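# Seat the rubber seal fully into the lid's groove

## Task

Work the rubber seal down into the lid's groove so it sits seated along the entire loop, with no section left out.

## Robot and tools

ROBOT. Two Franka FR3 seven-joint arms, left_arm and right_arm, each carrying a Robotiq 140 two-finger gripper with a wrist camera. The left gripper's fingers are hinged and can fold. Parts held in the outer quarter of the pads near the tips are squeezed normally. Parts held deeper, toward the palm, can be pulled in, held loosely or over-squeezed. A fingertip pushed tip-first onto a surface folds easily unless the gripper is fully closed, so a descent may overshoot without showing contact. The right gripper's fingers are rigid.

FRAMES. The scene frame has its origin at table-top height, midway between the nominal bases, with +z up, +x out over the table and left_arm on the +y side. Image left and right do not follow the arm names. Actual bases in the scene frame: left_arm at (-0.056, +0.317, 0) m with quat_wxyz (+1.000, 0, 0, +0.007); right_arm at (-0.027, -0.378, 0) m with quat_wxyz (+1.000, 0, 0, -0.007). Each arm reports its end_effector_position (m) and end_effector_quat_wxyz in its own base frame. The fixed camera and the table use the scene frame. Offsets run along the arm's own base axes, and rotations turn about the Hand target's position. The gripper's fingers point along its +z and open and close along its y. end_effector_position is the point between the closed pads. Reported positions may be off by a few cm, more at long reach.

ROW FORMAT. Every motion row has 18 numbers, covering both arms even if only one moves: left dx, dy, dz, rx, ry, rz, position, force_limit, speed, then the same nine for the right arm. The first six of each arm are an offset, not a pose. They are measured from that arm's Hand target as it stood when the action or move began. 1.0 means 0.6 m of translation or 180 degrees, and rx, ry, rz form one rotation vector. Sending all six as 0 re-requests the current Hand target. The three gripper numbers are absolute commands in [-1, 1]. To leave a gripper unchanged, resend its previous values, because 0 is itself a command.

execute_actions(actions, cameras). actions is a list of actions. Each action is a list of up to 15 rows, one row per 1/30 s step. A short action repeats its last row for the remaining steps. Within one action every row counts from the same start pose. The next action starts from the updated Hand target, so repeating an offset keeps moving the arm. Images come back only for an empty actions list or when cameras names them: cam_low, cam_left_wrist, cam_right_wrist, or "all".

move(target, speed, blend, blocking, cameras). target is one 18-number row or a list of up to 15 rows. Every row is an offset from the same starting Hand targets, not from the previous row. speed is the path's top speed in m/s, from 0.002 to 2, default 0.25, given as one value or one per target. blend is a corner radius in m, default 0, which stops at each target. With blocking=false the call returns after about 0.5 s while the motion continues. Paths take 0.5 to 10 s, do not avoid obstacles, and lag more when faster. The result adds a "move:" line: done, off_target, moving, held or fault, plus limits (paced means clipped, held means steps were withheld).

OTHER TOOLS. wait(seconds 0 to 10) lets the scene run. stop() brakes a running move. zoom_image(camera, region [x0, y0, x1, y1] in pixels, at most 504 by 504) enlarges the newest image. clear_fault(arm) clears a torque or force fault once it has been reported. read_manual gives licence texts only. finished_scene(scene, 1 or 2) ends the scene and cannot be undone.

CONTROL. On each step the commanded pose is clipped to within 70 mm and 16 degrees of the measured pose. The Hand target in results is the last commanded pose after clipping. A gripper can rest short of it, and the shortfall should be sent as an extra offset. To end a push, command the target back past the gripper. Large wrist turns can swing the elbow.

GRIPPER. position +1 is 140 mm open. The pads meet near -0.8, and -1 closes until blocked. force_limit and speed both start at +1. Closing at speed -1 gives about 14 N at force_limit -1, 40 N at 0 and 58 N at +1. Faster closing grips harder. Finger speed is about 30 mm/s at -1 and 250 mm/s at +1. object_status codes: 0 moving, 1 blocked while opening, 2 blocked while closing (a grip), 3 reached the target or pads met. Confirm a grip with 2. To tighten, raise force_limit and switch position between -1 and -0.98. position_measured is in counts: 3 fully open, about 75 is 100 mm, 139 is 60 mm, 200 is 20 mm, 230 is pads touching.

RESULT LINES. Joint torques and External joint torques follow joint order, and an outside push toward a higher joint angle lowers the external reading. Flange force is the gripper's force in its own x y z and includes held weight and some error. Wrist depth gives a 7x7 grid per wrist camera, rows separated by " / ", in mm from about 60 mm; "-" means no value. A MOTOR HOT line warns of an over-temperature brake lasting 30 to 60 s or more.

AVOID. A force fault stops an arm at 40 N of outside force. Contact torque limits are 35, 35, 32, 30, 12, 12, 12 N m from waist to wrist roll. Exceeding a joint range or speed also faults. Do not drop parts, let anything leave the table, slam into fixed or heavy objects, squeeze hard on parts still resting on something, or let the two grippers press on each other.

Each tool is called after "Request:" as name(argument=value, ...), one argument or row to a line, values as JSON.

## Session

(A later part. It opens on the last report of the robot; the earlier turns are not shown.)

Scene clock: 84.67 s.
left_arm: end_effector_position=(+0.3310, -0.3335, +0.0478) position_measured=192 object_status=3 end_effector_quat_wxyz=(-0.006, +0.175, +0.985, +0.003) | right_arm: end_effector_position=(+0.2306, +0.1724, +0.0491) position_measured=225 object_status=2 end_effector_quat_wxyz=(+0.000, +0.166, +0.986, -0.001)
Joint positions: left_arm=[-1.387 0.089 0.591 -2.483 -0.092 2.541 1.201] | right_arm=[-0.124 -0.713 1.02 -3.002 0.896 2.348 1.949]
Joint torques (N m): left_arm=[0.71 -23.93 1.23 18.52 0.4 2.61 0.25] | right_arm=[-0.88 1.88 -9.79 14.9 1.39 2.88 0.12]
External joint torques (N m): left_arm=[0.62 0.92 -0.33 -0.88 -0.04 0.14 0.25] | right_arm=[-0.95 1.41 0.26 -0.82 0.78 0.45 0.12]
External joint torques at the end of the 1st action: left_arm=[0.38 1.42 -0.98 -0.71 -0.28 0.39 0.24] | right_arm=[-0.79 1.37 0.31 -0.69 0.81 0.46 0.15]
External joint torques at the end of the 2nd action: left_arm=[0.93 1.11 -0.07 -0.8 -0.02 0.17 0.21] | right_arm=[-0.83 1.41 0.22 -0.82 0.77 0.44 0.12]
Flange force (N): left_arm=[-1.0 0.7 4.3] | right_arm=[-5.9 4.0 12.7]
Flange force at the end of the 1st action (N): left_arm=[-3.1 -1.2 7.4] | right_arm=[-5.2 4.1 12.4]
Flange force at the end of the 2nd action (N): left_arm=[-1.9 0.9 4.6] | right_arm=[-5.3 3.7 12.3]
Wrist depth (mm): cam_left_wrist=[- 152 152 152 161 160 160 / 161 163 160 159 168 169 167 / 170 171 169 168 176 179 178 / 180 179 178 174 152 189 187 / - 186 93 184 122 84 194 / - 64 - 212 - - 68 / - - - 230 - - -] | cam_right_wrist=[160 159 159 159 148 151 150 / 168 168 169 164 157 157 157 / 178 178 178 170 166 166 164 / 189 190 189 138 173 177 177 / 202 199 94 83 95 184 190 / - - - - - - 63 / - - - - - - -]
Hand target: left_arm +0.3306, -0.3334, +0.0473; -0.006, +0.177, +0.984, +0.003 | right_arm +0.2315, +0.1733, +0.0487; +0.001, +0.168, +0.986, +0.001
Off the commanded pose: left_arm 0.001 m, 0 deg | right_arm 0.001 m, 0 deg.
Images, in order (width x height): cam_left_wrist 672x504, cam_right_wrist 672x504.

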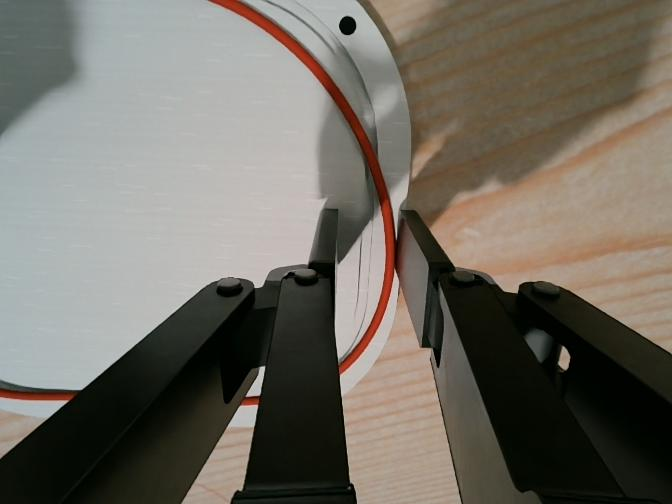

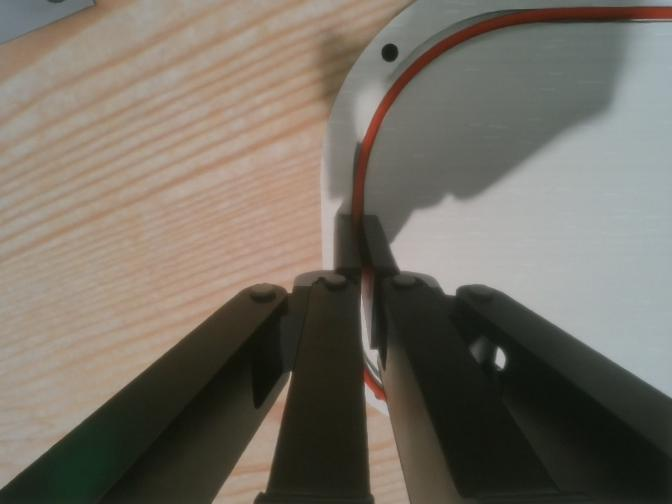

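Request:
execute_actions(
  actions=[
    [[0,0,0.0031,0,0,0,-0.5,-0.6,-1,0,0,0,0,0,0,-1,-0.6,-1]],
    [[0,0,0,0,0,0,-1,-0.7,-1,0,0,0,0,0,0,-1,-0.6,-1]],
    [[0,0,0,0,0,0,-1,-0.7,-1,0,0,0,0,0,0,-1,-0.6,-1]],
  ],
  cameras=["cam_left_wrist"],
)

Request:
zoom_image(
  camera="cam_left_wrist",
  region=[290, 100, 450, 260],
)

Scene clock: 87.60 s.
left_arm: end_effector_position=(+0.3309, -0.3340, +0.0488) position_measured=225 object_status=2 end_effector_quat_wxyz=(-0.006, +0.175, +0.985, +0.002) | right_arm: end_effector_position=(+0.2306, +0.1724, +0.0491) position_measured=225 object_status=2 end_effector_quat_wxyz=(+0.000, +0.166, +0.986, -0.001)
Joint positions: left_arm=[-1.387 0.086 0.591 -2.483 -0.092 2.54 1.201] | right_arm=[-0.124 -0.713 1.02 -3.002 0.896 2.348 1.949]
Joint torques (N m): left_arm=[0.67 -24.48 1.19 18.84 0.72 2.22 0.02] | right_arm=[-0.88 1.88 -9.8 14.92 1.4 2.89 0.08]
External joint torques (N m): left_arm=[0.78 0.18 -0.12 -0.52 0.28 -0.23 0.02] | right_arm=[-0.83 1.38 0.34 -0.74 0.79 0.45 0.08]
External joint torques at the end of the 1st action: left_arm=[0.67 0.12 -0.28 -0.52 0.29 -0.26 0.03] | right_arm=[-0.86 1.39 0.2 -0.73 0.8 0.47 0.11]
External joint torques at the end of the 2nd action: left_arm=[0.68 0.17 -0.32 -0.56 0.29 -0.24 0.02] | right_arm=[-0.9 1.4 0.21 -0.76 0.78 0.45 0.12]
Flange force (N): left_arm=[0.8 1.3 -0.4] | right_arm=[-5.5 4.1 12.6]
Flange force at the end of the 1st action (N): left_arm=[1.1 1.1 -0.6] | right_arm=[-5.6 3.9 12.4]
Flange force at the end of the 2nd action (N): left_arm=[1.1 1.1 -0.4] | right_arm=[-5.7 3.9 12.4]
Wrist depth (mm): cam_left_wrist=[- 153 153 153 162 161 160 / 164 161 159 160 168 170 169 / 171 171 170 169 177 179 178 / 183 180 180 130 187 189 188 / 193 189 87 87 - 81 198 / - 64 77 58 - 76 64 / - - - - - - -] | cam_right_wrist=[159 159 159 159 148 151 150 / 168 169 168 165 157 157 157 / 178 177 179 171 166 165 165 / 189 189 189 138 174 178 179 / 202 199 94 83 95 183 190 / - - - - - - 65 / - - - - - - -]
Hand target: left_arm +0.3306, -0.3334, +0.0492; -0.006, +0.177, +0.984, +0.003 | right_arm +0.2315, +0.1733, +0.0487; +0.001, +0.168, +0.986, +0.001
Off the commanded pose: left_arm 0.001 m, 0 deg | right_arm 0.001 m, 0 deg.
Images, in order (width x height): cam_left_wrist 672x504.

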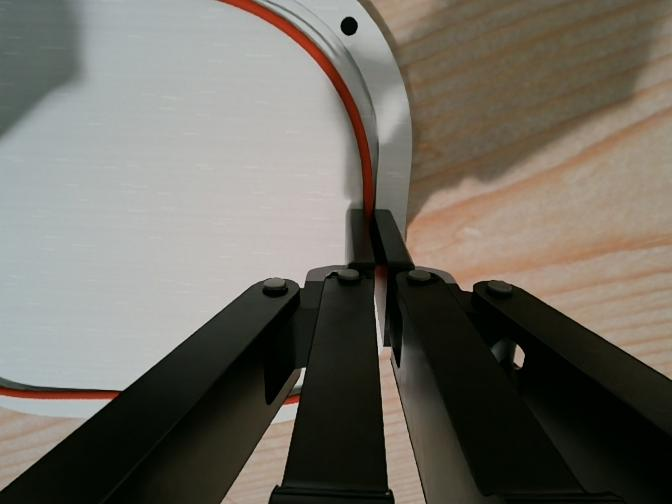

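Scaled by 3.150 from the camera's 672x504 image, which has a finer 960x720 frame.

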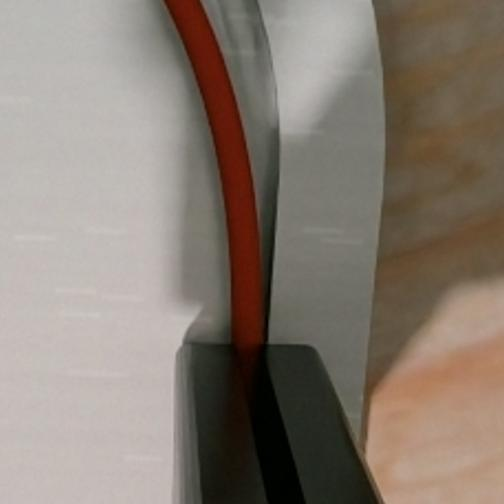

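Request:
execute_actions(
  actions=[
    [[0,0,0,0,0,0,-0.5,-0.6,-1,0,0,0,0,0,0,-1,-0.6,-1]],
    [[0,0,0.002,0,0,0,-0.5,-0.6,-1,0,0,0,0,0,0,-1,-0.6,-1]],
    [[0,0,0,0,0,0,-1,-0.7,-1,0,0,0,0,0,0,-1,-0.6,-1]],
    [[0,0,0,0,0,0,-1,-0.7,-1,0,0,0,0,0,0,-1,-0.6,-1]],
  ],
  cameras=["cam_left_wrist"],
)

Request:
zoom_image(
  camera="cam_left_wrist",
  region=[290, 100, 450, 260],
)

Scene clock: 90.00 s.
left_arm: end_effector_position=(+0.3306, -0.3340, +0.0498) position_measured=226 object_status=2 end_effector_quat_wxyz=(-0.006, +0.177, +0.984, +0.002) | right_arm: end_effector_position=(+0.2306, +0.1724, +0.0491) position_measured=225 object_status=2 end_effector_quat_wxyz=(+0.000, +0.166, +0.986, -0.001)
Joint positions: left_arm=[-1.387 0.082 0.591 -2.483 -0.088 2.537 1.201] | right_arm=[-0.124 -0.713 1.02 -3.002 0.896 2.348 1.949]
Joint torques (N m): left_arm=[0.66 -24.43 1.23 18.97 0.74 2.22 -0.11] | right_arm=[-0.82 1.91 -9.81 14.88 1.41 2.88 0.14]
External joint torques (N m): left_arm=[0.61 0.29 -0.19 -0.54 0.3 -0.25 -0.11] | right_arm=[-0.82 1.42 0.29 -0.84 0.8 0.44 0.14]
External joint torques at the end of the 1st action: left_arm=[0.65 0.25 -0.29 -0.55 0.29 -0.25 0.03] | right_arm=[-0.78 1.39 0.28 -0.71 0.79 0.46 0.07]
External joint torques at the end of the 2nd action: left_arm=[0.76 0.18 -0.07 -0.47 0.27 -0.2 -0.08] | right_arm=[-0.78 1.37 0.32 -0.78 0.79 0.45 0.1]
External joint torques at the end of the 3rd action: left_arm=[0.65 0.23 -0.14 -0.5 0.3 -0.24 -0.07] | right_arm=[-0.84 1.4 0.2 -0.66 0.8 0.46 0.16]
Flange force (N): left_arm=[1.2 0.9 -0.5] | right_arm=[-5.2 3.9 12.6]
Flange force at the end of the 1st action (N): left_arm=[0.9 1.0 -0.2] | right_arm=[-5.4 3.9 12.5]
Flange force at the end of the 2nd action (N): left_arm=[1.0 1.2 -0.6] | right_arm=[-5.1 3.8 12.5]
Flange force at the end of the 3rd action (N): left_arm=[1.0 1.0 -0.6] | right_arm=[-5.5 4.1 12.3]
Wrist depth (mm): cam_left_wrist=[153 156 153 153 163 161 161 / 163 163 161 161 170 171 170 / 172 172 171 169 179 179 179 / 184 181 180 147 189 190 190 / 194 190 87 87 - 81 199 / - 64 77 58 - 76 64 / - - - - - - -] | cam_right_wrist=[159 160 160 158 149 151 150 / 168 168 168 167 157 157 157 / 177 178 178 169 167 166 165 / 189 189 189 137 175 177 178 / 202 200 94 83 95 183 189 / - - - - - - 65 / - - - - - - -]
Hand target: left_arm +0.3306, -0.3334, +0.0504; -0.006, +0.177, +0.984, +0.003 | right_arm +0.2315, +0.1733, +0.0487; +0.001, +0.168, +0.986, +0.001
Off the commanded pose: left_arm 0.001 m, 0 deg | right_arm 0.001 m, 0 deg.
Images, in order (width x height): cam_left_wrist 672x504.

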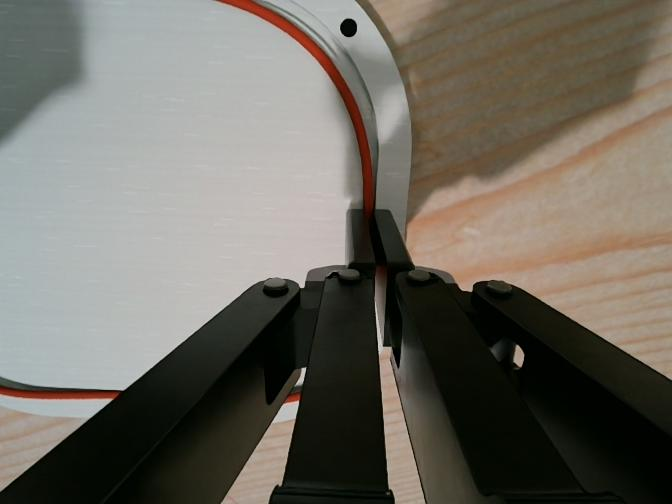

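Scaled by 3.150 from the camera's 672x504 image, which has a finer 960x720 frame.

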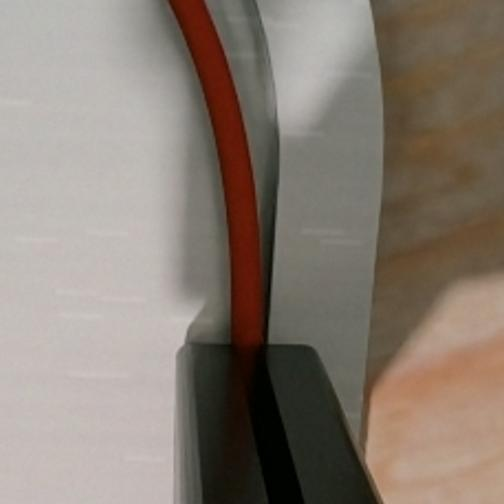

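Request:
execute_actions(
  actions=[
    [[0,0,-0.0025,0,0,0,-1,-0.7,-1,0,0,0,0,0,0,-1,-0.6,-1]],
    [[0,0,-0.0025,0,0,0,-1,-0.7,-1,0,0,0,0,0,0,-1,-0.6,-1]],
    [[0,0,-0.0017,0,0,0,-1,-0.7,-1,0,0,0,0,0,0,-1,-0.6,-1]],
  ],
)

Request:
execute_actions(
  actions=[
    [[0,0,0.0012,0,0,0,-1,-0.7,-1,0,0,0,0,0,0,-1,-0.6,-1]],
    [[0,0,0,0,0,0,-0.5,-0.7,-1,0,0,0,0,0,0,-1,-0.6,-1]],
    [[0,0,0,0,0,0,-0.5,-0.7,-1,0,0,0,0,0,0,-1,-0.6,-1]],
  ],
  cameras=["cam_left_wrist"],
)

Request:
zoom_image(
  camera="cam_left_wrist",
  region=[290, 100, 450, 260],
)

Scene clock: 91.97 s.
left_arm: end_effector_position=(+0.3310, -0.3337, +0.0478) position_measured=226 object_status=2 end_effector_quat_wxyz=(-0.006, +0.175, +0.984, +0.003) | right_arm: end_effector_position=(+0.2306, +0.1724, +0.0491) position_measured=225 object_status=2 end_effector_quat_wxyz=(+0.000, +0.166, +0.986, -0.001)
Joint positions: left_arm=[-1.387 0.089 0.591 -2.483 -0.092 2.542 1.202] | right_arm=[-0.124 -0.713 1.02 -3.002 0.896 2.348 1.949]
Joint torques (N m): left_arm=[0.92 -22.95 1.09 18.43 0.12 2.85 0.31] | right_arm=[-0.81 1.88 -9.84 14.96 1.41 2.88 0.08]
External joint torques (N m): left_arm=[0.84 1.78 -0.46 -0.9 -0.32 0.4 0.31] | right_arm=[-0.77 1.37 0.28 -0.65 0.8 0.45 0.08]
External joint torques at the end of the 1st action: left_arm=[0.67 1.16 -0.26 -0.6 -0.05 0.2 0.05] | right_arm=[-0.83 1.42 0.26 -0.73 0.8 0.45 0.1]
External joint torques at the end of the 2nd action: left_arm=[0.72 1.44 -0.37 -0.78 -0.34 0.37 0.22] | right_arm=[-0.84 1.35 0.26 -0.73 0.78 0.45 0.08]
Flange force (N): left_arm=[-4.1 -0.3 8.5] | right_arm=[-5.3 4.0 12.3]
Flange force at the end of the 1st action (N): left_arm=[-2.0 -0.1 4.6] | right_arm=[-5.5 4.0 12.6]
Flange force at the end of the 2nd action (N): left_arm=[-3.3 -0.3 7.2] | right_arm=[-5.4 3.8 12.3]
Wrist depth (mm): cam_left_wrist=[- 152 152 152 161 160 160 / 161 160 159 158 167 169 168 / 170 170 169 166 177 178 177 / 182 179 179 147 187 189 187 / 191 188 87 87 - 82 197 / - 64 77 58 - 76 64 / - - - - - - -] | cam_right_wrist=[158 159 160 158 149 150 150 / 168 168 169 166 157 157 157 / 177 178 178 169 166 166 164 / 189 188 188 138 174 177 177 / 201 199 94 83 95 97 189 / - - - - - - 65 / - - - - - - -]
Hand target: left_arm +0.3306, -0.3334, +0.0464; -0.006, +0.177, +0.984, +0.003 | right_arm +0.2315, +0.1733, +0.0487; +0.001, +0.168, +0.986, +0.001
Off the commanded pose: left_arm 0.002 m, 0 deg | right_arm 0.001 m, 0 deg.

Scene clock: 93.67 s.
left_arm: end_effector_position=(+0.3310, -0.3337, +0.0478) position_measured=192 object_status=3 end_effector_quat_wxyz=(-0.006, +0.175, +0.984, +0.003) | right_arm: end_effector_position=(+0.2306, +0.1724, +0.0491) position_measured=225 object_status=2 end_effector_quat_wxyz=(+0.000, +0.166, +0.986, -0.001)
Joint positions: left_arm=[-1.387 0.089 0.591 -2.483 -0.092 2.542 1.202] | right_arm=[-0.124 -0.713 1.02 -3.002 0.896 2.348 1.949]
Joint torques (N m): left_arm=[0.73 -23.9 1.25 18.53 0.4 2.58 0.24] | right_arm=[-0.79 1.88 -9.83 14.91 1.41 2.89 0.08]
External joint torques (N m): left_arm=[0.71 0.73 -0.24 -0.65 -0.04 0.15 0.24] | right_arm=[-0.77 1.4 0.26 -0.66 0.81 0.46 0.08]
External joint torques at the end of the 1st action: left_arm=[0.92 1.09 -0.11 -0.78 0.01 0.14 0.22] | right_arm=[-0.8 1.38 0.25 -0.75 0.79 0.45 0.1]
External joint torques at the end of the 2nd action: left_arm=[0.71 0.83 -0.24 -0.78 -0.04 0.13 0.23] | right_arm=[-0.84 1.39 0.24 -0.75 0.79 0.46 0.12]
Flange force (N): left_arm=[-1.2 0.8 3.6] | right_arm=[-5.4 4.0 12.5]
Flange force at the end of the 1st action (N): left_arm=[-1.8 0.9 4.5] | right_arm=[-5.3 3.8 12.3]
Flange force at the end of the 2nd action (N): left_arm=[-1.1 0.8 3.9] | right_arm=[-5.5 3.9 12.4]
Wrist depth (mm): cam_left_wrist=[- 155 152 152 161 160 160 / 161 161 159 158 167 169 168 / 170 170 168 168 177 178 178 / 182 179 178 147 152 188 187 / 191 186 93 184 110 84 194 / - 64 - 209 - - 68 / - - - 230 - - -] | cam_right_wrist=[159 158 160 159 148 150 150 / 168 168 168 166 157 157 158 / 178 178 178 170 166 166 165 / 188 189 189 138 174 177 177 / 201 199 94 83 95 184 189 / - - - - - - 62 / - - - - - - -]
Hand target: left_arm +0.3306, -0.3334, +0.0471; -0.006, +0.177, +0.984, +0.003 | right_arm +0.2315, +0.1733, +0.0487; +0.001, +0.168, +0.986, +0.001
Off the commanded pose: left_arm 0.001 m, 0 deg | right_arm 0.001 m, 0 deg.
Images, in order (width x height): cam_left_wrist 672x504.

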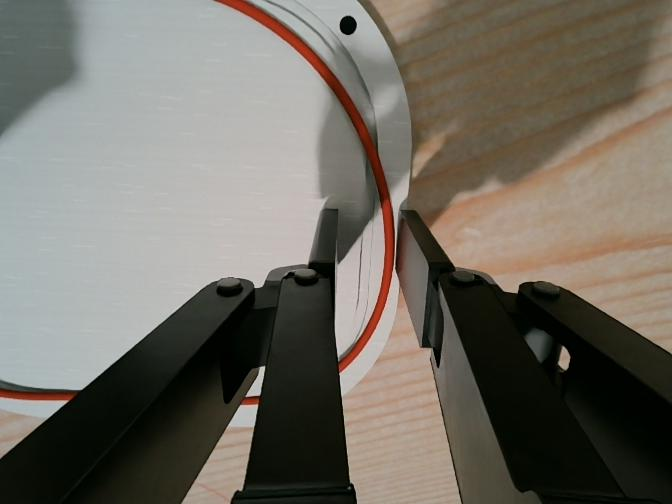

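Scaled by 3.150 from the camera's 672x504 image, which has a finer 960x720 frame.

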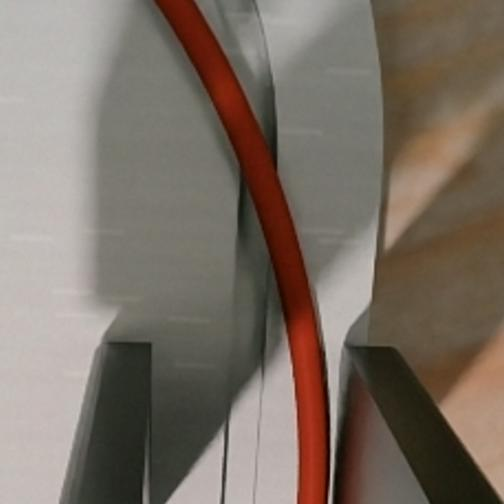

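Request:
move(
  target=[
    [0,0,0,0,0,0,-0.5,-0.7,-1,0,0,0.005,0,0,0,-1,-0.6,-1],
    [0,0,0,0,0,0,-0.5,-0.7,-1,-0.0028,-0.0078,0.005,0,0,0,-1,-0.6,-1],
  ],
  speed=0.02,
  cameras=["cam_left_wrist","cam_right_wrist"],
)

Request:
zoom_image(
  camera="cam_left_wrist",
  region=[290, 100, 450, 260],
)

Scene clock: 95.63 s.
left_arm: end_effector_position=(+0.3310, -0.3337, +0.0478) position_measured=192 object_status=3 end_effector_quat_wxyz=(-0.006, +0.175, +0.984, +0.003) | right_arm: end_effector_position=(+0.2309, +0.1695, +0.0519) position_measured=225 object_status=2 end_effector_quat_wxyz=(+0.002, +0.170, +0.985, +0.002)
Joint positions: left_arm=[-1.387 0.089 0.591 -2.483 -0.092 2.542 1.202] | right_arm=[-0.113 -0.732 1.001 -3.011 0.896 2.337 1.948]
Joint torques (N m): left_arm=[0.72 -23.95 1.22 18.55 0.39 2.56 0.21] | right_arm=[0.61 -0.4 -11.46 15.18 0.41 2.21 -0.14]
External joint torques (N m): left_arm=[0.73 0.8 -0.23 -0.75 -0.05 0.11 0.21] | right_arm=[0.66 -1.02 -1.36 -0.63 -0.21 -0.23 -0.14]
Flange force (N): left_arm=[-1.1 0.8 3.7] | right_arm=[6.4 -8.7 -11.0]
Wrist depth (mm): cam_left_wrist=[- 152 151 152 161 160 160 / 161 161 160 158 168 168 168 / 169 170 168 168 176 178 178 / 182 179 179 174 152 189 187 / 191 185 93 182 122 84 194 / - 64 - 210 - - 68 / - - - 229 - - -] | cam_right_wrist=[161 161 162 162 151 152 152 / 169 170 171 167 159 160 161 / 180 180 181 176 170 170 169 / 190 192 192 136 178 180 180 / 204 202 93 83 95 97 196 / - - - - - - 63 / - - - - - - -]
Hand target: left_arm +0.3306, -0.3334, +0.0471; -0.006, +0.177, +0.984, +0.003 | right_arm +0.2299, +0.1686, +0.0517; +0.001, +0.168, +0.986, +0.001
Off the commanded pose: left_arm 0.001 m, 0 deg | right_arm 0.001 m, 0 deg.
move: done
Images, in order (width x height): cam_left_wrist 672x504, cam_right_wrist 672x504.

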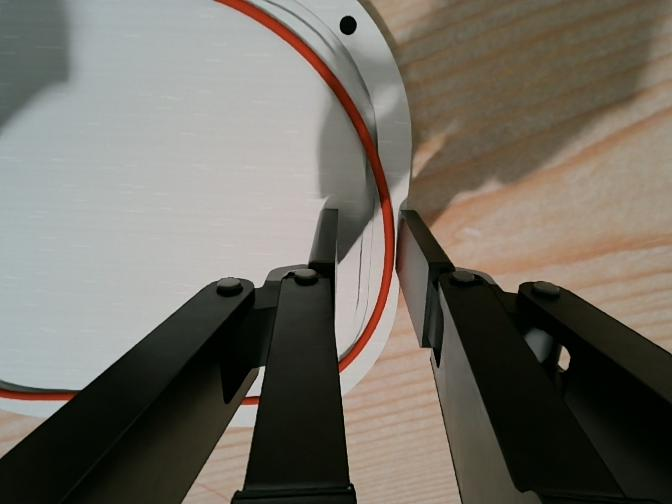

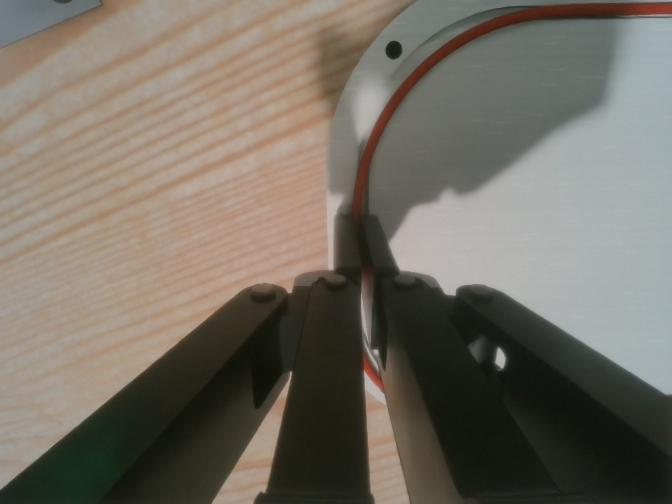

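Scaled by 3.150 from the camera's 672x504 image, which has a finer 960x720 frame.

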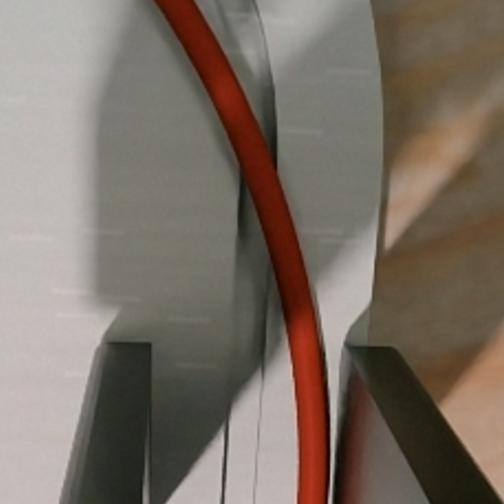

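Request:
move(
  target=[
    [0,0,0.05,0,0,0,-0.5,-0.7,-1,0,0,0,0,0,0,-1,-0.6,-1],
    [-0.0517,0.02,0.05,0,0,-0.5,-1,-0.7,0,0,0,0,0,0,0,-1,-0.6,-1],
  ],
  speed=[0.06,0.3],
  cameras=["all"],
)

Scene clock: 102.30 s.
left_arm: end_effector_position=(+0.3003, -0.3218, +0.0777) position_measured=233 object_status=3 end_effector_quat_wxyz=(-0.001, +0.820, +0.572, +0.007) | right_arm: end_effector_position=(+0.2308, +0.1695, +0.0520) position_measured=225 object_status=2 end_effector_quat_wxyz=(+0.002, +0.170, +0.985, +0.002)
Joint positions: left_arm=[-1.527 -0.107 0.711 -2.581 0.14 2.495 2.563] | right_arm=[-0.113 -0.732 1 -3.011 0.895 2.337 1.948]
Joint torques (N m): left_arm=[0.59 -17.11 -2.09 20.12 0.19 2.21 0.27] | right_arm=[0.59 -0.14 -11.29 15.01 0.28 2.28 -0.09]
External joint torques (N m): left_arm=[0.67 0.7 -0.06 -0.17 -0.37 -0.27 0.27] | right_arm=[0.64 -0.77 -1.2 -0.79 -0.34 -0.17 -0.09]
Flange force (N): left_arm=[-0.7 3.3 2.3] | right_arm=[5.6 -7.9 -9.3]
Wrist depth (mm): cam_left_wrist=[190 189 187 186 185 184 182 / 201 202 198 196 194 194 192 / 212 211 209 205 202 202 204 / 227 225 218 131 204 205 213 / 241 236 79 87 - 82 224 / - 64 76 - - 75 64 / - - - - - - -] | cam_right_wrist=[161 161 161 162 152 151 152 / 170 170 171 167 160 163 161 / 180 180 180 176 169 170 169 / 191 192 192 136 178 180 182 / 204 201 94 83 95 97 197 / - - - - - - - / - - - - - - -]
Hand target: left_arm +0.2996, -0.3214, +0.0771; -0.003, +0.821, +0.571, +0.006 | right_arm +0.2299, +0.1686, +0.0517; +0.001, +0.168, +0.986, +0.001
Off the commanded pose: left_arm 0.001 m, 0 deg | right_arm 0.001 m, 0 deg.
move: done

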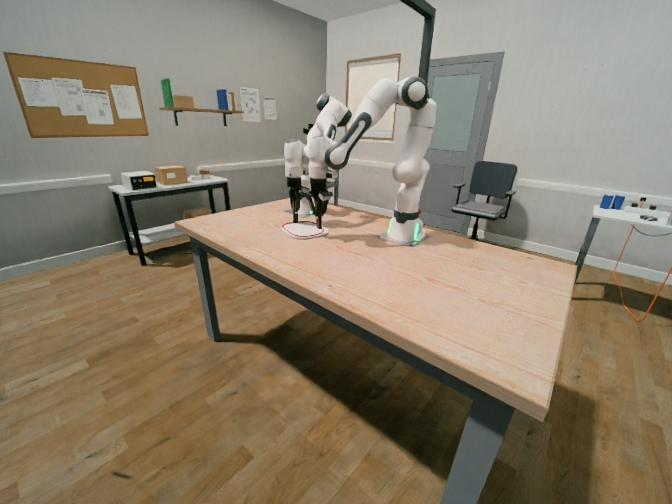

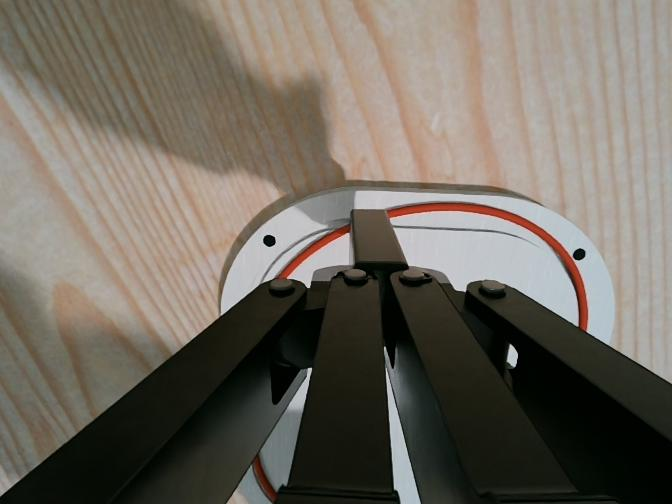

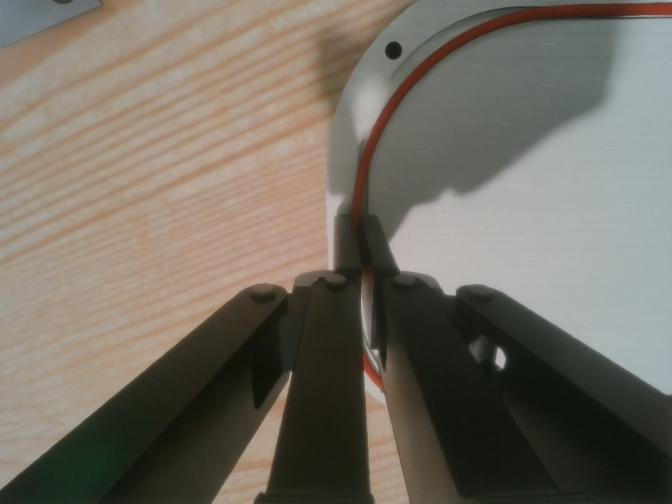

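Request:
zoom_image(
  camera="cam_left_wrist",
  region=[220, 170, 420, 300],
)

Request:
zoom_image(
  camera="cam_left_wrist",
  region=[420, 170, 620, 340],
)

Scaled by 2.520 from the camera's 672x504 image, which has a finer 960x720 frame.

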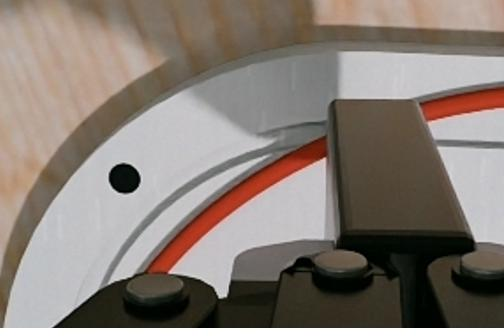

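Scaled by 2.520 from the camera's 672x504 image, which has a finer 960x720 frame.

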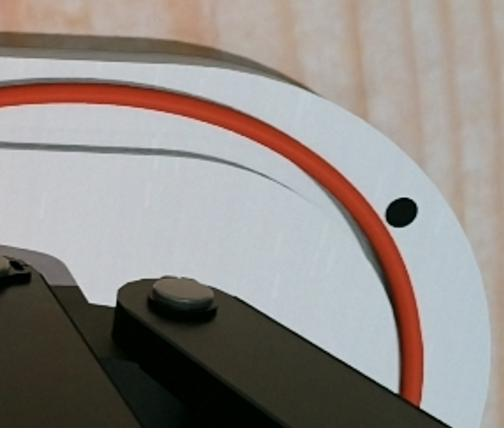

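Request:
move(
  target=[
    [0,0,-0.036,0,0,0,-1,-0.7,0,0,0,0,0,0,0,-1,-0.6,-1],
    [0,0,-0.046,0,0,0,-1,-0.7,0,0,0,0,0,0,0,-1,-0.6,-1],
  ],
  speed=[0.06,0.01],
  cameras=["cam_left_wrist"],
)

Request:
zoom_image(
  camera="cam_left_wrist",
  region=[250, 150, 490, 300],
)

Scene clock: 104.80 s.
left_arm: end_effector_position=(+0.3003, -0.3224, +0.0517) position_measured=233 object_status=3 end_effector_quat_wxyz=(-0.001, +0.819, +0.573, +0.006) | right_arm: end_effector_position=(+0.2308, +0.1695, +0.0520) position_measured=225 object_status=2 end_effector_quat_wxyz=(+0.002, +0.170, +0.985, +0.002)
Joint positions: left_arm=[-1.54 -0.022 0.717 -2.592 0.049 2.575 2.627] | right_arm=[-0.113 -0.732 1 -3.011 0.895 2.337 1.948]
Joint velocities: left_arm=[0 0.001 0 0 -0.001 -0.001 0.006] | right_arm=[within noise]
Joint torques (N m): left_arm=[0.8 -16.26 -0.33 17.73 0.27 2.89 0.28] | right_arm=[0.5 -0.15 -11.28 14.99 0.28 2.27 -0.09]
External joint torques (N m): left_arm=[0.78 2.99 0.05 -1.51 -0.22 0.4 0.28] | right_arm=[0.49 -0.77 -1.23 -0.74 -0.34 -0.15 -0.09]
Flange force (N): left_arm=[-1.7 6.2 13.2] | right_arm=[4.9 -7.6 -9.1]
Wrist depth (mm): cam_left_wrist=[166 166 165 164 162 161 160 / 176 177 173 172 172 171 169 / 187 185 184 180 179 179 179 / 198 197 191 130 180 176 186 / 212 208 79 87 - 82 189 / - 64 76 - - 75 64 / - - - - - - -] | cam_right_wrist=[161 161 161 162 151 153 152 / 170 169 170 169 158 160 160 / 179 180 181 177 169 165 170 / 190 191 191 136 179 180 181 / 203 201 94 83 95 96 196 / - - - - - - 63 / - - - - - - -]
Hand target: left_arm +0.2996, -0.3214, +0.0495; -0.003, +0.821, +0.571, +0.006 | right_arm +0.2299, +0.1686, +0.0517; +0.001, +0.168, +0.986, +0.001
Off the commanded pose: left_arm 0.003 m, 0 deg | right_arm 0.001 m, 0 deg.
move: done
Images, in order (width x height): cam_left_wrist 672x504.

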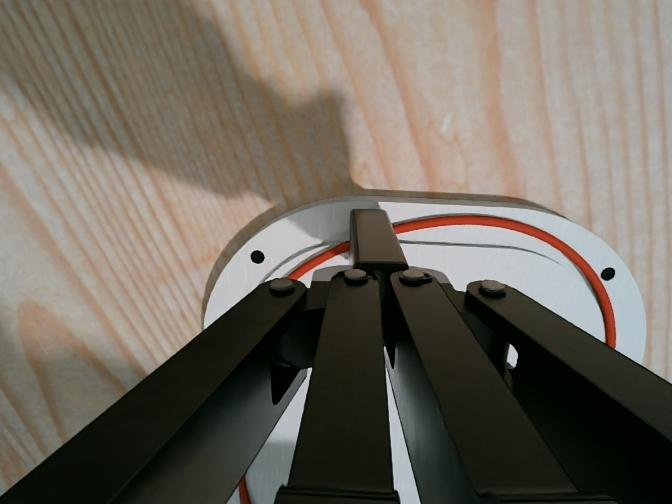

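Scaled by 2.100 from the camera's 672x504 image, which has a finer 960x720 frame.

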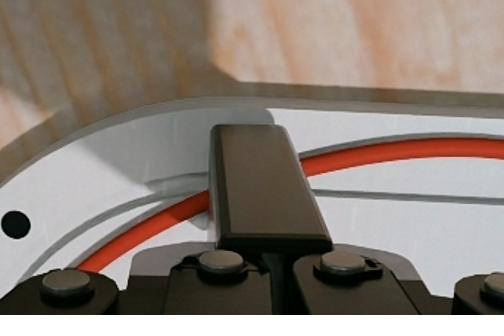

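Request:
execute_actions(
  actions=[
    [[0,0,-0.0025,0,0,0,-1,-0.7,0,0,0,0,0,0,0,-1,-0.6,-1]],
    [[0,0,-0.0025,0,0,0,-1,-0.7,0,0,0,0,0,0,0,-1,-0.6,-1]],
  ],
  cameras=["cam_left_wrist"],
)

Request:
zoom_image(
  camera="cam_left_wrist",
  region=[250, 150, 490, 300],
)

Scene clock: 106.17 s.
left_arm: end_effector_position=(+0.3006, -0.3252, +0.0512) position_measured=233 object_status=3 end_effector_quat_wxyz=(+0.002, +0.820, +0.572, +0.005) | right_arm: end_effector_position=(+0.2308, +0.1695, +0.0520) position_measured=225 object_status=2 end_effector_quat_wxyz=(+0.002, +0.170, +0.985, +0.002)
Joint positions: left_arm=[-1.542 -0.017 0.717 -2.591 0.036 2.583 2.637] | right_arm=[-0.113 -0.732 1 -3.011 0.895 2.337 1.948]
Joint torques (N m): left_arm=[1.29 -13.7 0.25 16.23 0.4 3.01 0.34] | right_arm=[0.51 -0.16 -11.24 15.04 0.28 2.26 -0.1]
External joint torques (N m): left_arm=[1.24 5.58 0.5 -2.88 -0.08 0.51 0.34] | right_arm=[0.48 -0.74 -1.19 -0.85 -0.34 -0.19 -0.1]
External joint torques at the end of the 1st action: left_arm=[1.09 4.3 0.37 -2.12 -0.13 0.43 0.33] | right_arm=[0.54 -0.75 -1.17 -0.88 -0.33 -0.19 -0.09]
Flange force (N): left_arm=[-2.2 9.7 22.4] | right_arm=[5.0 -7.8 -9.0]
Flange force at the end of the 1st action (N): left_arm=[-1.8 8.2 17.7] | right_arm=[5.3 -7.9 -9.1]
Wrist depth (mm): cam_left_wrist=[165 165 164 162 161 160 159 / 175 174 173 172 171 170 168 / 186 185 183 178 178 179 179 / 197 197 188 147 180 179 186 / 211 207 79 87 - 82 188 / - 64 76 - - 75 64 / - - - - - - -] | cam_right_wrist=[161 161 161 162 151 153 152 / 169 170 170 169 160 160 161 / 179 179 181 176 169 170 170 / 192 192 192 136 178 180 181 / 204 202 94 83 95 97 194 / - - - - - - 63 / - - - - - - -]
Hand target: left_arm +0.2996, -0.3214, +0.0465; -0.003, +0.821, +0.571, +0.006 | right_arm +0.2299, +0.1686, +0.0517; +0.001, +0.168, +0.986, +0.001
Off the commanded pose: left_arm 0.006 m, 1 deg | right_arm 0.001 m, 0 deg.
Images, in order (width x height): cam_left_wrist 672x504.

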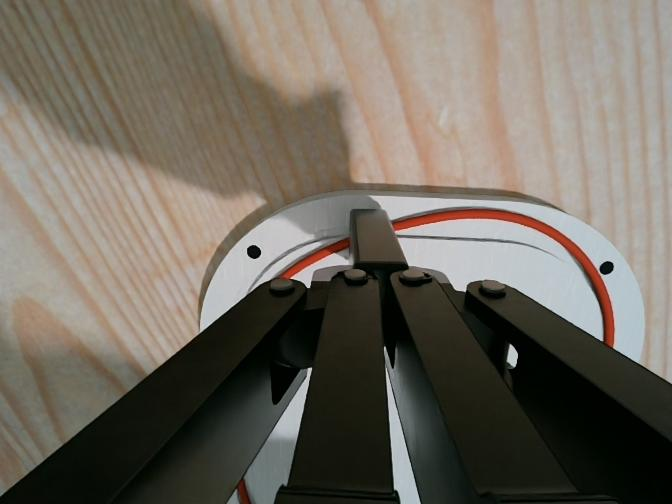

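Scaled by 2.100 from the camera's 672x504 image, which has a finer 960x720 frame.

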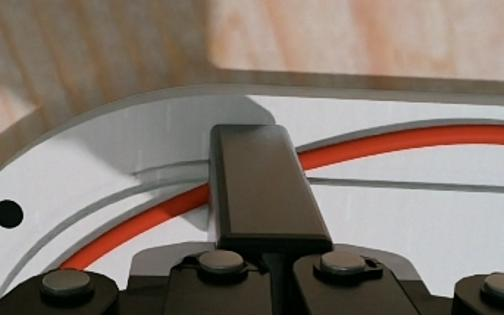

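Request:
move(
  target=[
    [0,0,0.025,0,0,0,-1,-0.7,0,0,0,0,0,0,0,-1,-0.6,-1],
    [0.0535,-0.0007,0.025,0,0,0,-1,-0.7,0,0,0,0,0,0,0,-1,-0.6,-1],
    [0.0535,-0.0007,0.0117,0,0,0,-1,-0.7,0,0,0,0,0,0,0,-1,-0.6,-1],
  ],
  speed=[0.06,0.06,0.03],
  cameras=["cam_left_wrist"],
)

Request:
zoom_image(
  camera="cam_left_wrist",
  region=[250, 150, 490, 300],
)

Scene clock: 110.13 s.
left_arm: end_effector_position=(+0.3318, -0.3218, +0.0544) position_measured=233 object_status=3 end_effector_quat_wxyz=(-0.003, +0.820, +0.573, +0.007) | right_arm: end_effector_position=(+0.2308, +0.1695, +0.0520) position_measured=225 object_status=2 end_effector_quat_wxyz=(+0.002, +0.170, +0.985, +0.002)
Joint positions: left_arm=[-1.522 0.044 0.741 -2.519 -0.027 2.548 2.733] | right_arm=[-0.113 -0.732 1 -3.011 0.895 2.337 1.948]
Joint velocities: left_arm=[0.002 0.001 0 0 0 0.001 0.005] | right_arm=[within noise]
Joint torques (N m): left_arm=[0.73 -19.39 0.41 18.98 0.15 2.8 0.3] | right_arm=[0.59 -0.17 -11.25 15.04 0.29 2.28 -0.09]
External joint torques (N m): left_arm=[0.75 1.26 -0.43 -0.42 -0.36 0.33 0.3] | right_arm=[0.57 -0.72 -1.17 -0.89 -0.33 -0.18 -0.09]
Flange force (N): left_arm=[-1.2 5.3 7.8] | right_arm=[5.4 -7.9 -8.9]
Wrist depth (mm): cam_left_wrist=[170 168 167 166 165 163 162 / 179 179 177 175 174 173 172 / 190 189 187 186 185 183 182 / 201 198 188 147 182 192 193 / 216 210 79 87 - 81 201 / - 64 76 - - 75 64 / - - - - - - -] | cam_right_wrist=[161 161 161 162 152 154 152 / 170 170 171 169 160 160 161 / 180 180 181 177 170 170 170 / 191 191 192 137 178 180 182 / 204 202 94 83 95 97 193 / - - - - - - 63 / - - - - - - -]
Hand target: left_arm +0.3317, -0.3218, +0.0535; -0.003, +0.821, +0.571, +0.006 | right_arm +0.2299, +0.1686, +0.0517; +0.001, +0.168, +0.986, +0.001
Off the commanded pose: left_arm 0.001 m, 0 deg | right_arm 0.001 m, 0 deg.
move: done
Images, in order (width x height): cam_left_wrist 672x504.

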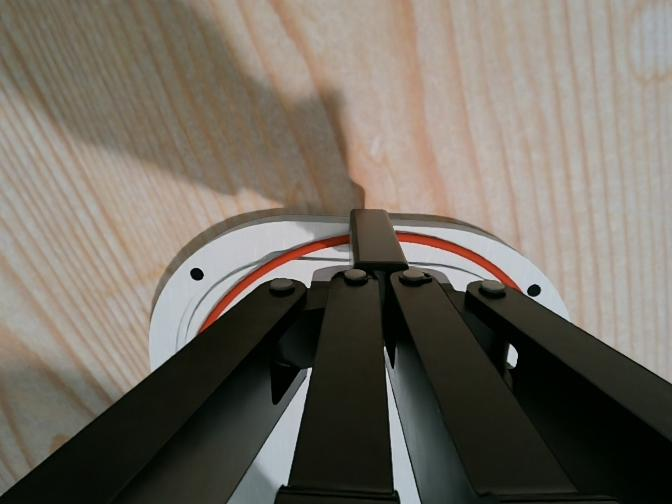

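Scaled by 2.100 from the camera's 672x504 image, which has a finer 960x720 frame.

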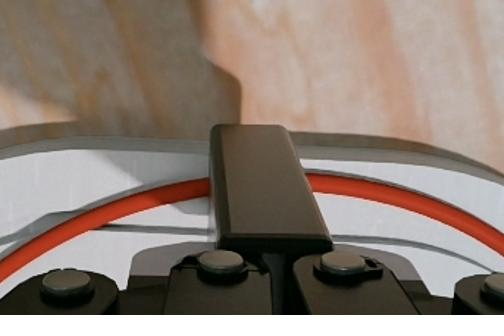

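Request:
move(
  target=[
    [0,0,-0.0067,0,0,0,-1,-0.7,0,0,0,0,0,0,0,-1,-0.6,-1],
    [-0.0052,-0.0141,-0.0067,0,0,0,-1,-0.7,0,0,0,0,0,0,0,-1,-0.6,-1],
  ],
  speed=[0.015,0.02],
  cameras=["cam_left_wrist"],
)

Request:
zoom_image(
  camera="cam_left_wrist",
  region=[250, 150, 490, 300],
)

Scene clock: 111.90 s.
left_arm: end_effector_position=(+0.3295, -0.3310, +0.0515) position_measured=233 object_status=3 end_effector_quat_wxyz=(-0.001, +0.821, +0.570, +0.006) | right_arm: end_effector_position=(+0.2308, +0.1695, +0.0520) position_measured=225 object_status=2 end_effector_quat_wxyz=(+0.002, +0.170, +0.985, +0.002)
Joint positions: left_arm=[-1.527 0.066 0.726 -2.507 -0.057 2.557 2.745] | right_arm=[-0.113 -0.732 1 -3.011 0.895 2.337 1.948]
Joint torques (N m): left_arm=[1.02 -18.81 0.89 18.59 0.15 2.68 0.04] | right_arm=[0.56 -0.16 -11.31 15.01 0.29 2.27 -0.09]
External joint torques (N m): left_arm=[1.08 2.66 -0.33 -0.73 -0.36 0.19 0.03] | right_arm=[0.54 -0.73 -1.23 -0.87 -0.33 -0.18 -0.09]
Flange force (N): left_arm=[-2.4 7.9 11.4] | right_arm=[5.2 -8.0 -9.1]
Wrist depth (mm): cam_left_wrist=[166 166 165 163 163 161 160 / 176 176 173 173 172 170 169 / 186 186 184 181 179 180 180 / 199 194 183 147 180 184 190 / 211 208 79 87 - 81 200 / - 64 76 - - 75 64 / - - - - - - -] | cam_right_wrist=[160 161 161 161 153 154 152 / 170 170 170 169 160 161 161 / 181 180 180 173 169 169 170 / 192 191 192 137 180 181 181 / 204 201 94 83 95 97 193 / - - - - - - 63 / - - - - - - -]
Hand target: left_arm +0.3286, -0.3302, +0.0495; -0.003, +0.821, +0.571, +0.006 | right_arm +0.2299, +0.1686, +0.0517; +0.001, +0.168, +0.986, +0.001
Off the commanded pose: left_arm 0.002 m, 0 deg | right_arm 0.001 m, 0 deg.
move: done
Images, in order (width x height): cam_left_wrist 672x504.

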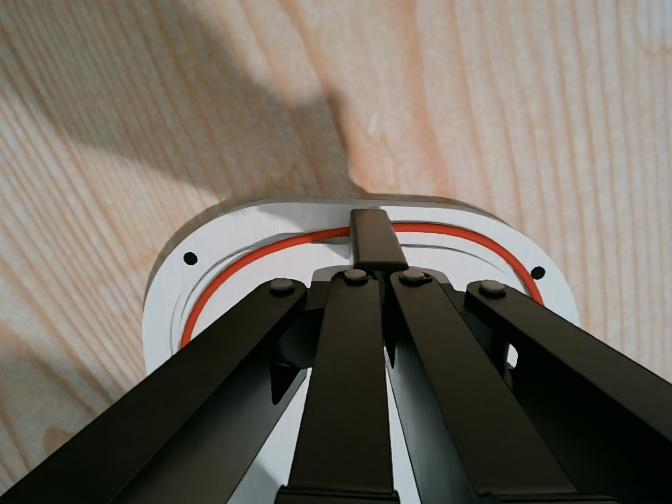

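Scaled by 2.100 from the camera's 672x504 image, which has a finer 960x720 frame.

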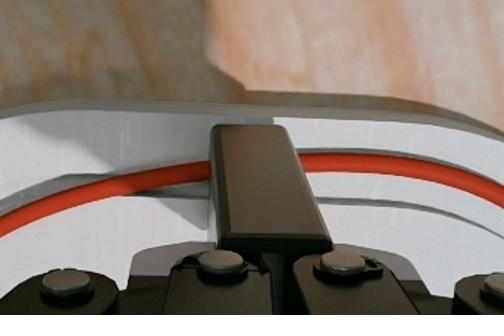

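Request:
move(
  target=[-0.0052,-0.0141,-0.001,0,0,0,-1,-0.7,0,0,0,0,0,0,0,-1,-0.6,-1],
  speed=0.02,
  cameras=["cam_left_wrist"],
)

Request:
zoom_image(
  camera="cam_left_wrist",
  region=[250, 150, 490, 300],
)

Scene clock: 112.87 s.
left_arm: end_effector_position=(+0.3268, -0.3400, +0.0511) position_measured=233 object_status=3 end_effector_quat_wxyz=(+0.000, +0.823, +0.568, +0.006) | right_arm: end_effector_position=(+0.2308, +0.1695, +0.0520) position_measured=225 object_status=2 end_effector_quat_wxyz=(+0.002, +0.170, +0.985, +0.002)
Joint positions: left_arm=[-1.532 0.08 0.713 -2.494 -0.072 2.555 2.744] | right_arm=[-0.113 -0.732 1 -3.011 0.895 2.337 1.948]
Joint velocities: left_arm=[-0.002 0.001 -0.001 0 -0.004 0.001 -0.002] | right_arm=[within noise]
Joint torques (N m): left_arm=[0.96 -19.39 1.16 17.94 0.26 2.5 -0.23] | right_arm=[0.49 -0.19 -11.33 14.98 0.28 2.27 -0.07]
External joint torques (N m): left_arm=[1.07 2.75 -0.28 -1.42 -0.26 0 -0.23] | right_arm=[0.51 -0.75 -1.25 -0.84 -0.34 -0.18 -0.07]
Flange force (N): left_arm=[-1.7 4.9 10.1] | right_arm=[5.1 -7.9 -9.3]
Wrist depth (mm): cam_left_wrist=[166 165 164 163 163 161 160 / 175 175 173 172 170 170 169 / 185 185 179 178 177 178 178 / 198 193 182 147 178 181 190 / 210 205 79 87 - 82 199 / - 64 76 - - 75 64 / - - - - - - -] | cam_right_wrist=[161 161 161 162 151 153 152 / 170 170 170 169 160 160 161 / 179 180 181 174 169 171 170 / 191 191 192 136 177 180 182 / 204 202 94 83 95 97 192 / - - - - - - 63 / - - - - - - -]
Hand target: left_arm +0.3255, -0.3387, +0.0489; -0.003, +0.821, +0.571, +0.006 | right_arm +0.2299, +0.1686, +0.0517; +0.001, +0.168, +0.986, +0.001
Off the commanded pose: left_arm 0.003 m, 1 deg | right_arm 0.001 m, 0 deg.
move: done
Images, in order (width x height): cam_left_wrist 672x504.

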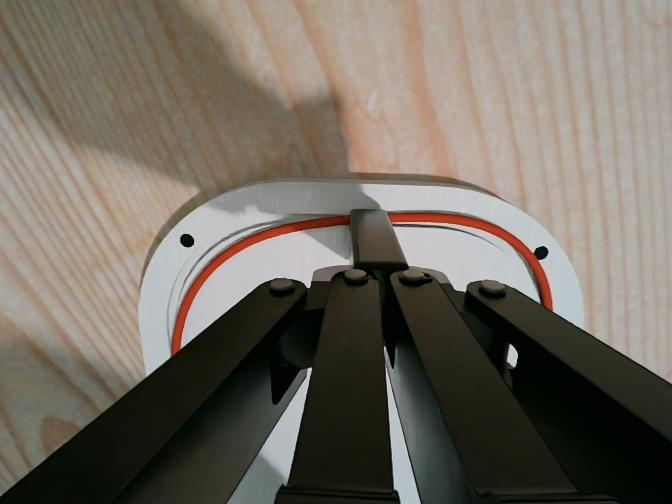

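Scaled by 2.100 from the camera's 672x504 image, which has a finer 960x720 frame.

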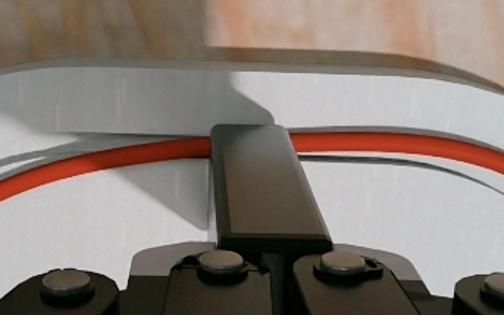

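Request:
move(
  target=[
    [-0.0009,-0.0024,-0.002,0,0,0,-1,-0.7,0,0,0,0,0,0,0,-1,-0.6,-1],
    [-0.0009,-0.0024,-0.0055,0,0,0,-1,-0.7,0,0,0,0,0,0,0,-1,-0.6,-1],
  ],
  speed=0.015,
  cameras=["cam_left_wrist"],
)

Request:
zoom_image(
  camera="cam_left_wrist",
  region=[250, 150, 490, 300],
)

Scene clock: 114.23 s.
left_arm: end_effector_position=(+0.3259, -0.3418, +0.0483) position_measured=233 object_status=3 end_effector_quat_wxyz=(+0.000, +0.821, +0.570, +0.006) | right_arm: end_effector_position=(+0.2308, +0.1695, +0.0520) position_measured=225 object_status=2 end_effector_quat_wxyz=(+0.002, +0.170, +0.985, +0.002)
Joint positions: left_arm=[-1.532 0.092 0.708 -2.491 -0.086 2.56 2.743] | right_arm=[-0.113 -0.732 1 -3.011 0.895 2.337 1.948]
Joint torques (N m): left_arm=[0.6 -19.4 1.03 17.45 -0.01 2.8 0.11] | right_arm=[0.52 -0.16 -11.37 15.03 0.29 2.27 -0.08]
External joint torques (N m): left_arm=[0.62 3.16 -0.71 -1.82 -0.52 0.3 0.11] | right_arm=[0.53 -0.74 -1.28 -0.85 -0.33 -0.18 -0.08]
Flange force (N): left_arm=[-2.4 6.1 14.4] | right_arm=[5.2 -8.0 -9.3]
Wrist depth (mm): cam_left_wrist=[164 163 162 161 160 159 158 / 173 172 171 170 169 167 167 / 183 182 177 172 175 176 176 / 196 189 179 147 175 177 186 / 208 201 79 87 - 81 197 / - 64 76 - - 75 64 / - - - - - - -] | cam_right_wrist=[160 161 162 162 151 153 152 / 170 171 171 169 160 160 161 / 179 180 181 177 169 171 170 / 191 191 192 136 178 181 181 / 202 201 94 83 95 97 193 / - - - - - - 63 / - - - - - - -]
Hand target: left_arm +0.3249, -0.3401, +0.0456; -0.003, +0.821, +0.571, +0.006 | right_arm +0.2299, +0.1686, +0.0517; +0.001, +0.168, +0.986, +0.001
Off the commanded pose: left_arm 0.003 m, 0 deg | right_arm 0.001 m, 0 deg.
move: done
Images, in order (width x height): cam_left_wrist 672x504.

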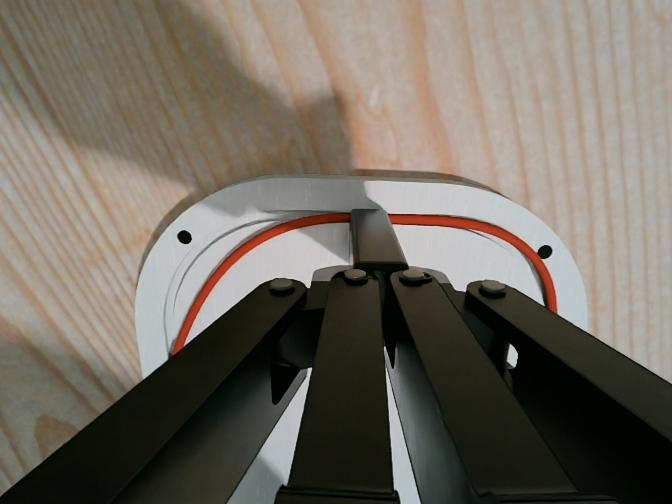

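Scaled by 2.100 from the camera's 672x504 image, which has a finer 960x720 frame.

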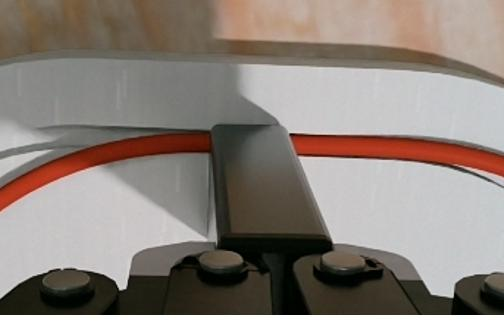

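Request:
move(
  target=[
    [0,0,-0.0035,0,0,0,-1,-0.7,0,0,0,0,0,0,0,-1,-0.6,-1],
  ],
  speed=0.015,
  cameras=["cam_left_wrist"],
)

Request:
zoom_image(
  camera="cam_left_wrist",
  region=[250, 150, 490, 300],
)

Scene clock: 115.17 s.
left_arm: end_effector_position=(+0.3261, -0.3420, +0.0481) position_measured=233 object_status=3 end_effector_quat_wxyz=(+0.000, +0.820, +0.573, +0.005) | right_arm: end_effector_position=(+0.2308, +0.1695, +0.0520) position_measured=225 object_status=2 end_effector_quat_wxyz=(+0.002, +0.170, +0.985, +0.002)
Joint positions: left_arm=[-1.532 0.094 0.708 -2.49 -0.093 2.561 2.744] | right_arm=[-0.113 -0.732 1 -3.011 0.895 2.337 1.948]
Joint torques (N m): left_arm=[0.36 -16.77 0.24 16.71 -0.21 3.49 0.36] | right_arm=[0.53 -0.23 -11.28 15.08 0.29 2.27 -0.12]
External joint torques (N m): left_arm=[0.42 5.76 -1.5 -2.55 -0.73 0.99 0.36] | right_arm=[0.53 -0.78 -1.2 -0.72 -0.33 -0.18 -0.12]
Flange force (N): left_arm=[-5.6 12.1 26.6] | right_arm=[5.1 -7.7 -9.3]
Wrist depth (mm): cam_left_wrist=[163 162 162 160 160 158 158 / 172 172 170 169 169 167 166 / 183 182 176 172 174 176 176 / 195 189 178 147 172 177 186 / 208 202 79 87 - 81 196 / - 64 76 - - 75 64 / - - - - - - -] | cam_right_wrist=[161 161 162 162 151 152 151 / 170 170 171 169 162 160 161 / 180 180 180 174 169 170 170 / 191 192 192 136 175 178 181 / 204 202 94 83 95 97 193 / - - - - - - 63 / - - - - - - -]
Hand target: left_arm +0.3249, -0.3401, +0.0435; -0.003, +0.821, +0.571, +0.006 | right_arm +0.2299, +0.1686, +0.0517; +0.001, +0.168, +0.986, +0.001
Off the commanded pose: left_arm 0.005 m, 0 deg | right_arm 0.001 m, 0 deg.
move: off_target (left_arm)
Images, in order (width x height): cam_left_wrist 672x504.

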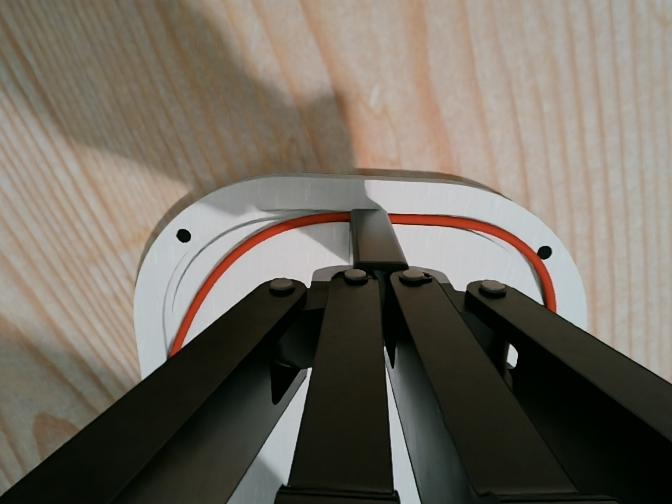

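Scaled by 2.100 from the camera's 672x504 image, which has a finer 960x720 frame.

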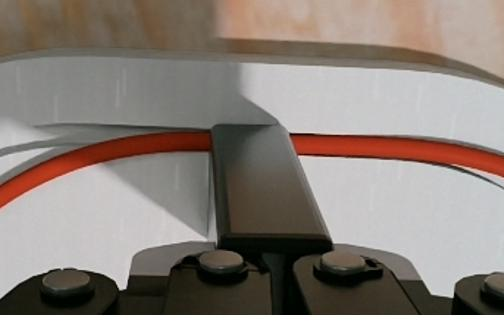

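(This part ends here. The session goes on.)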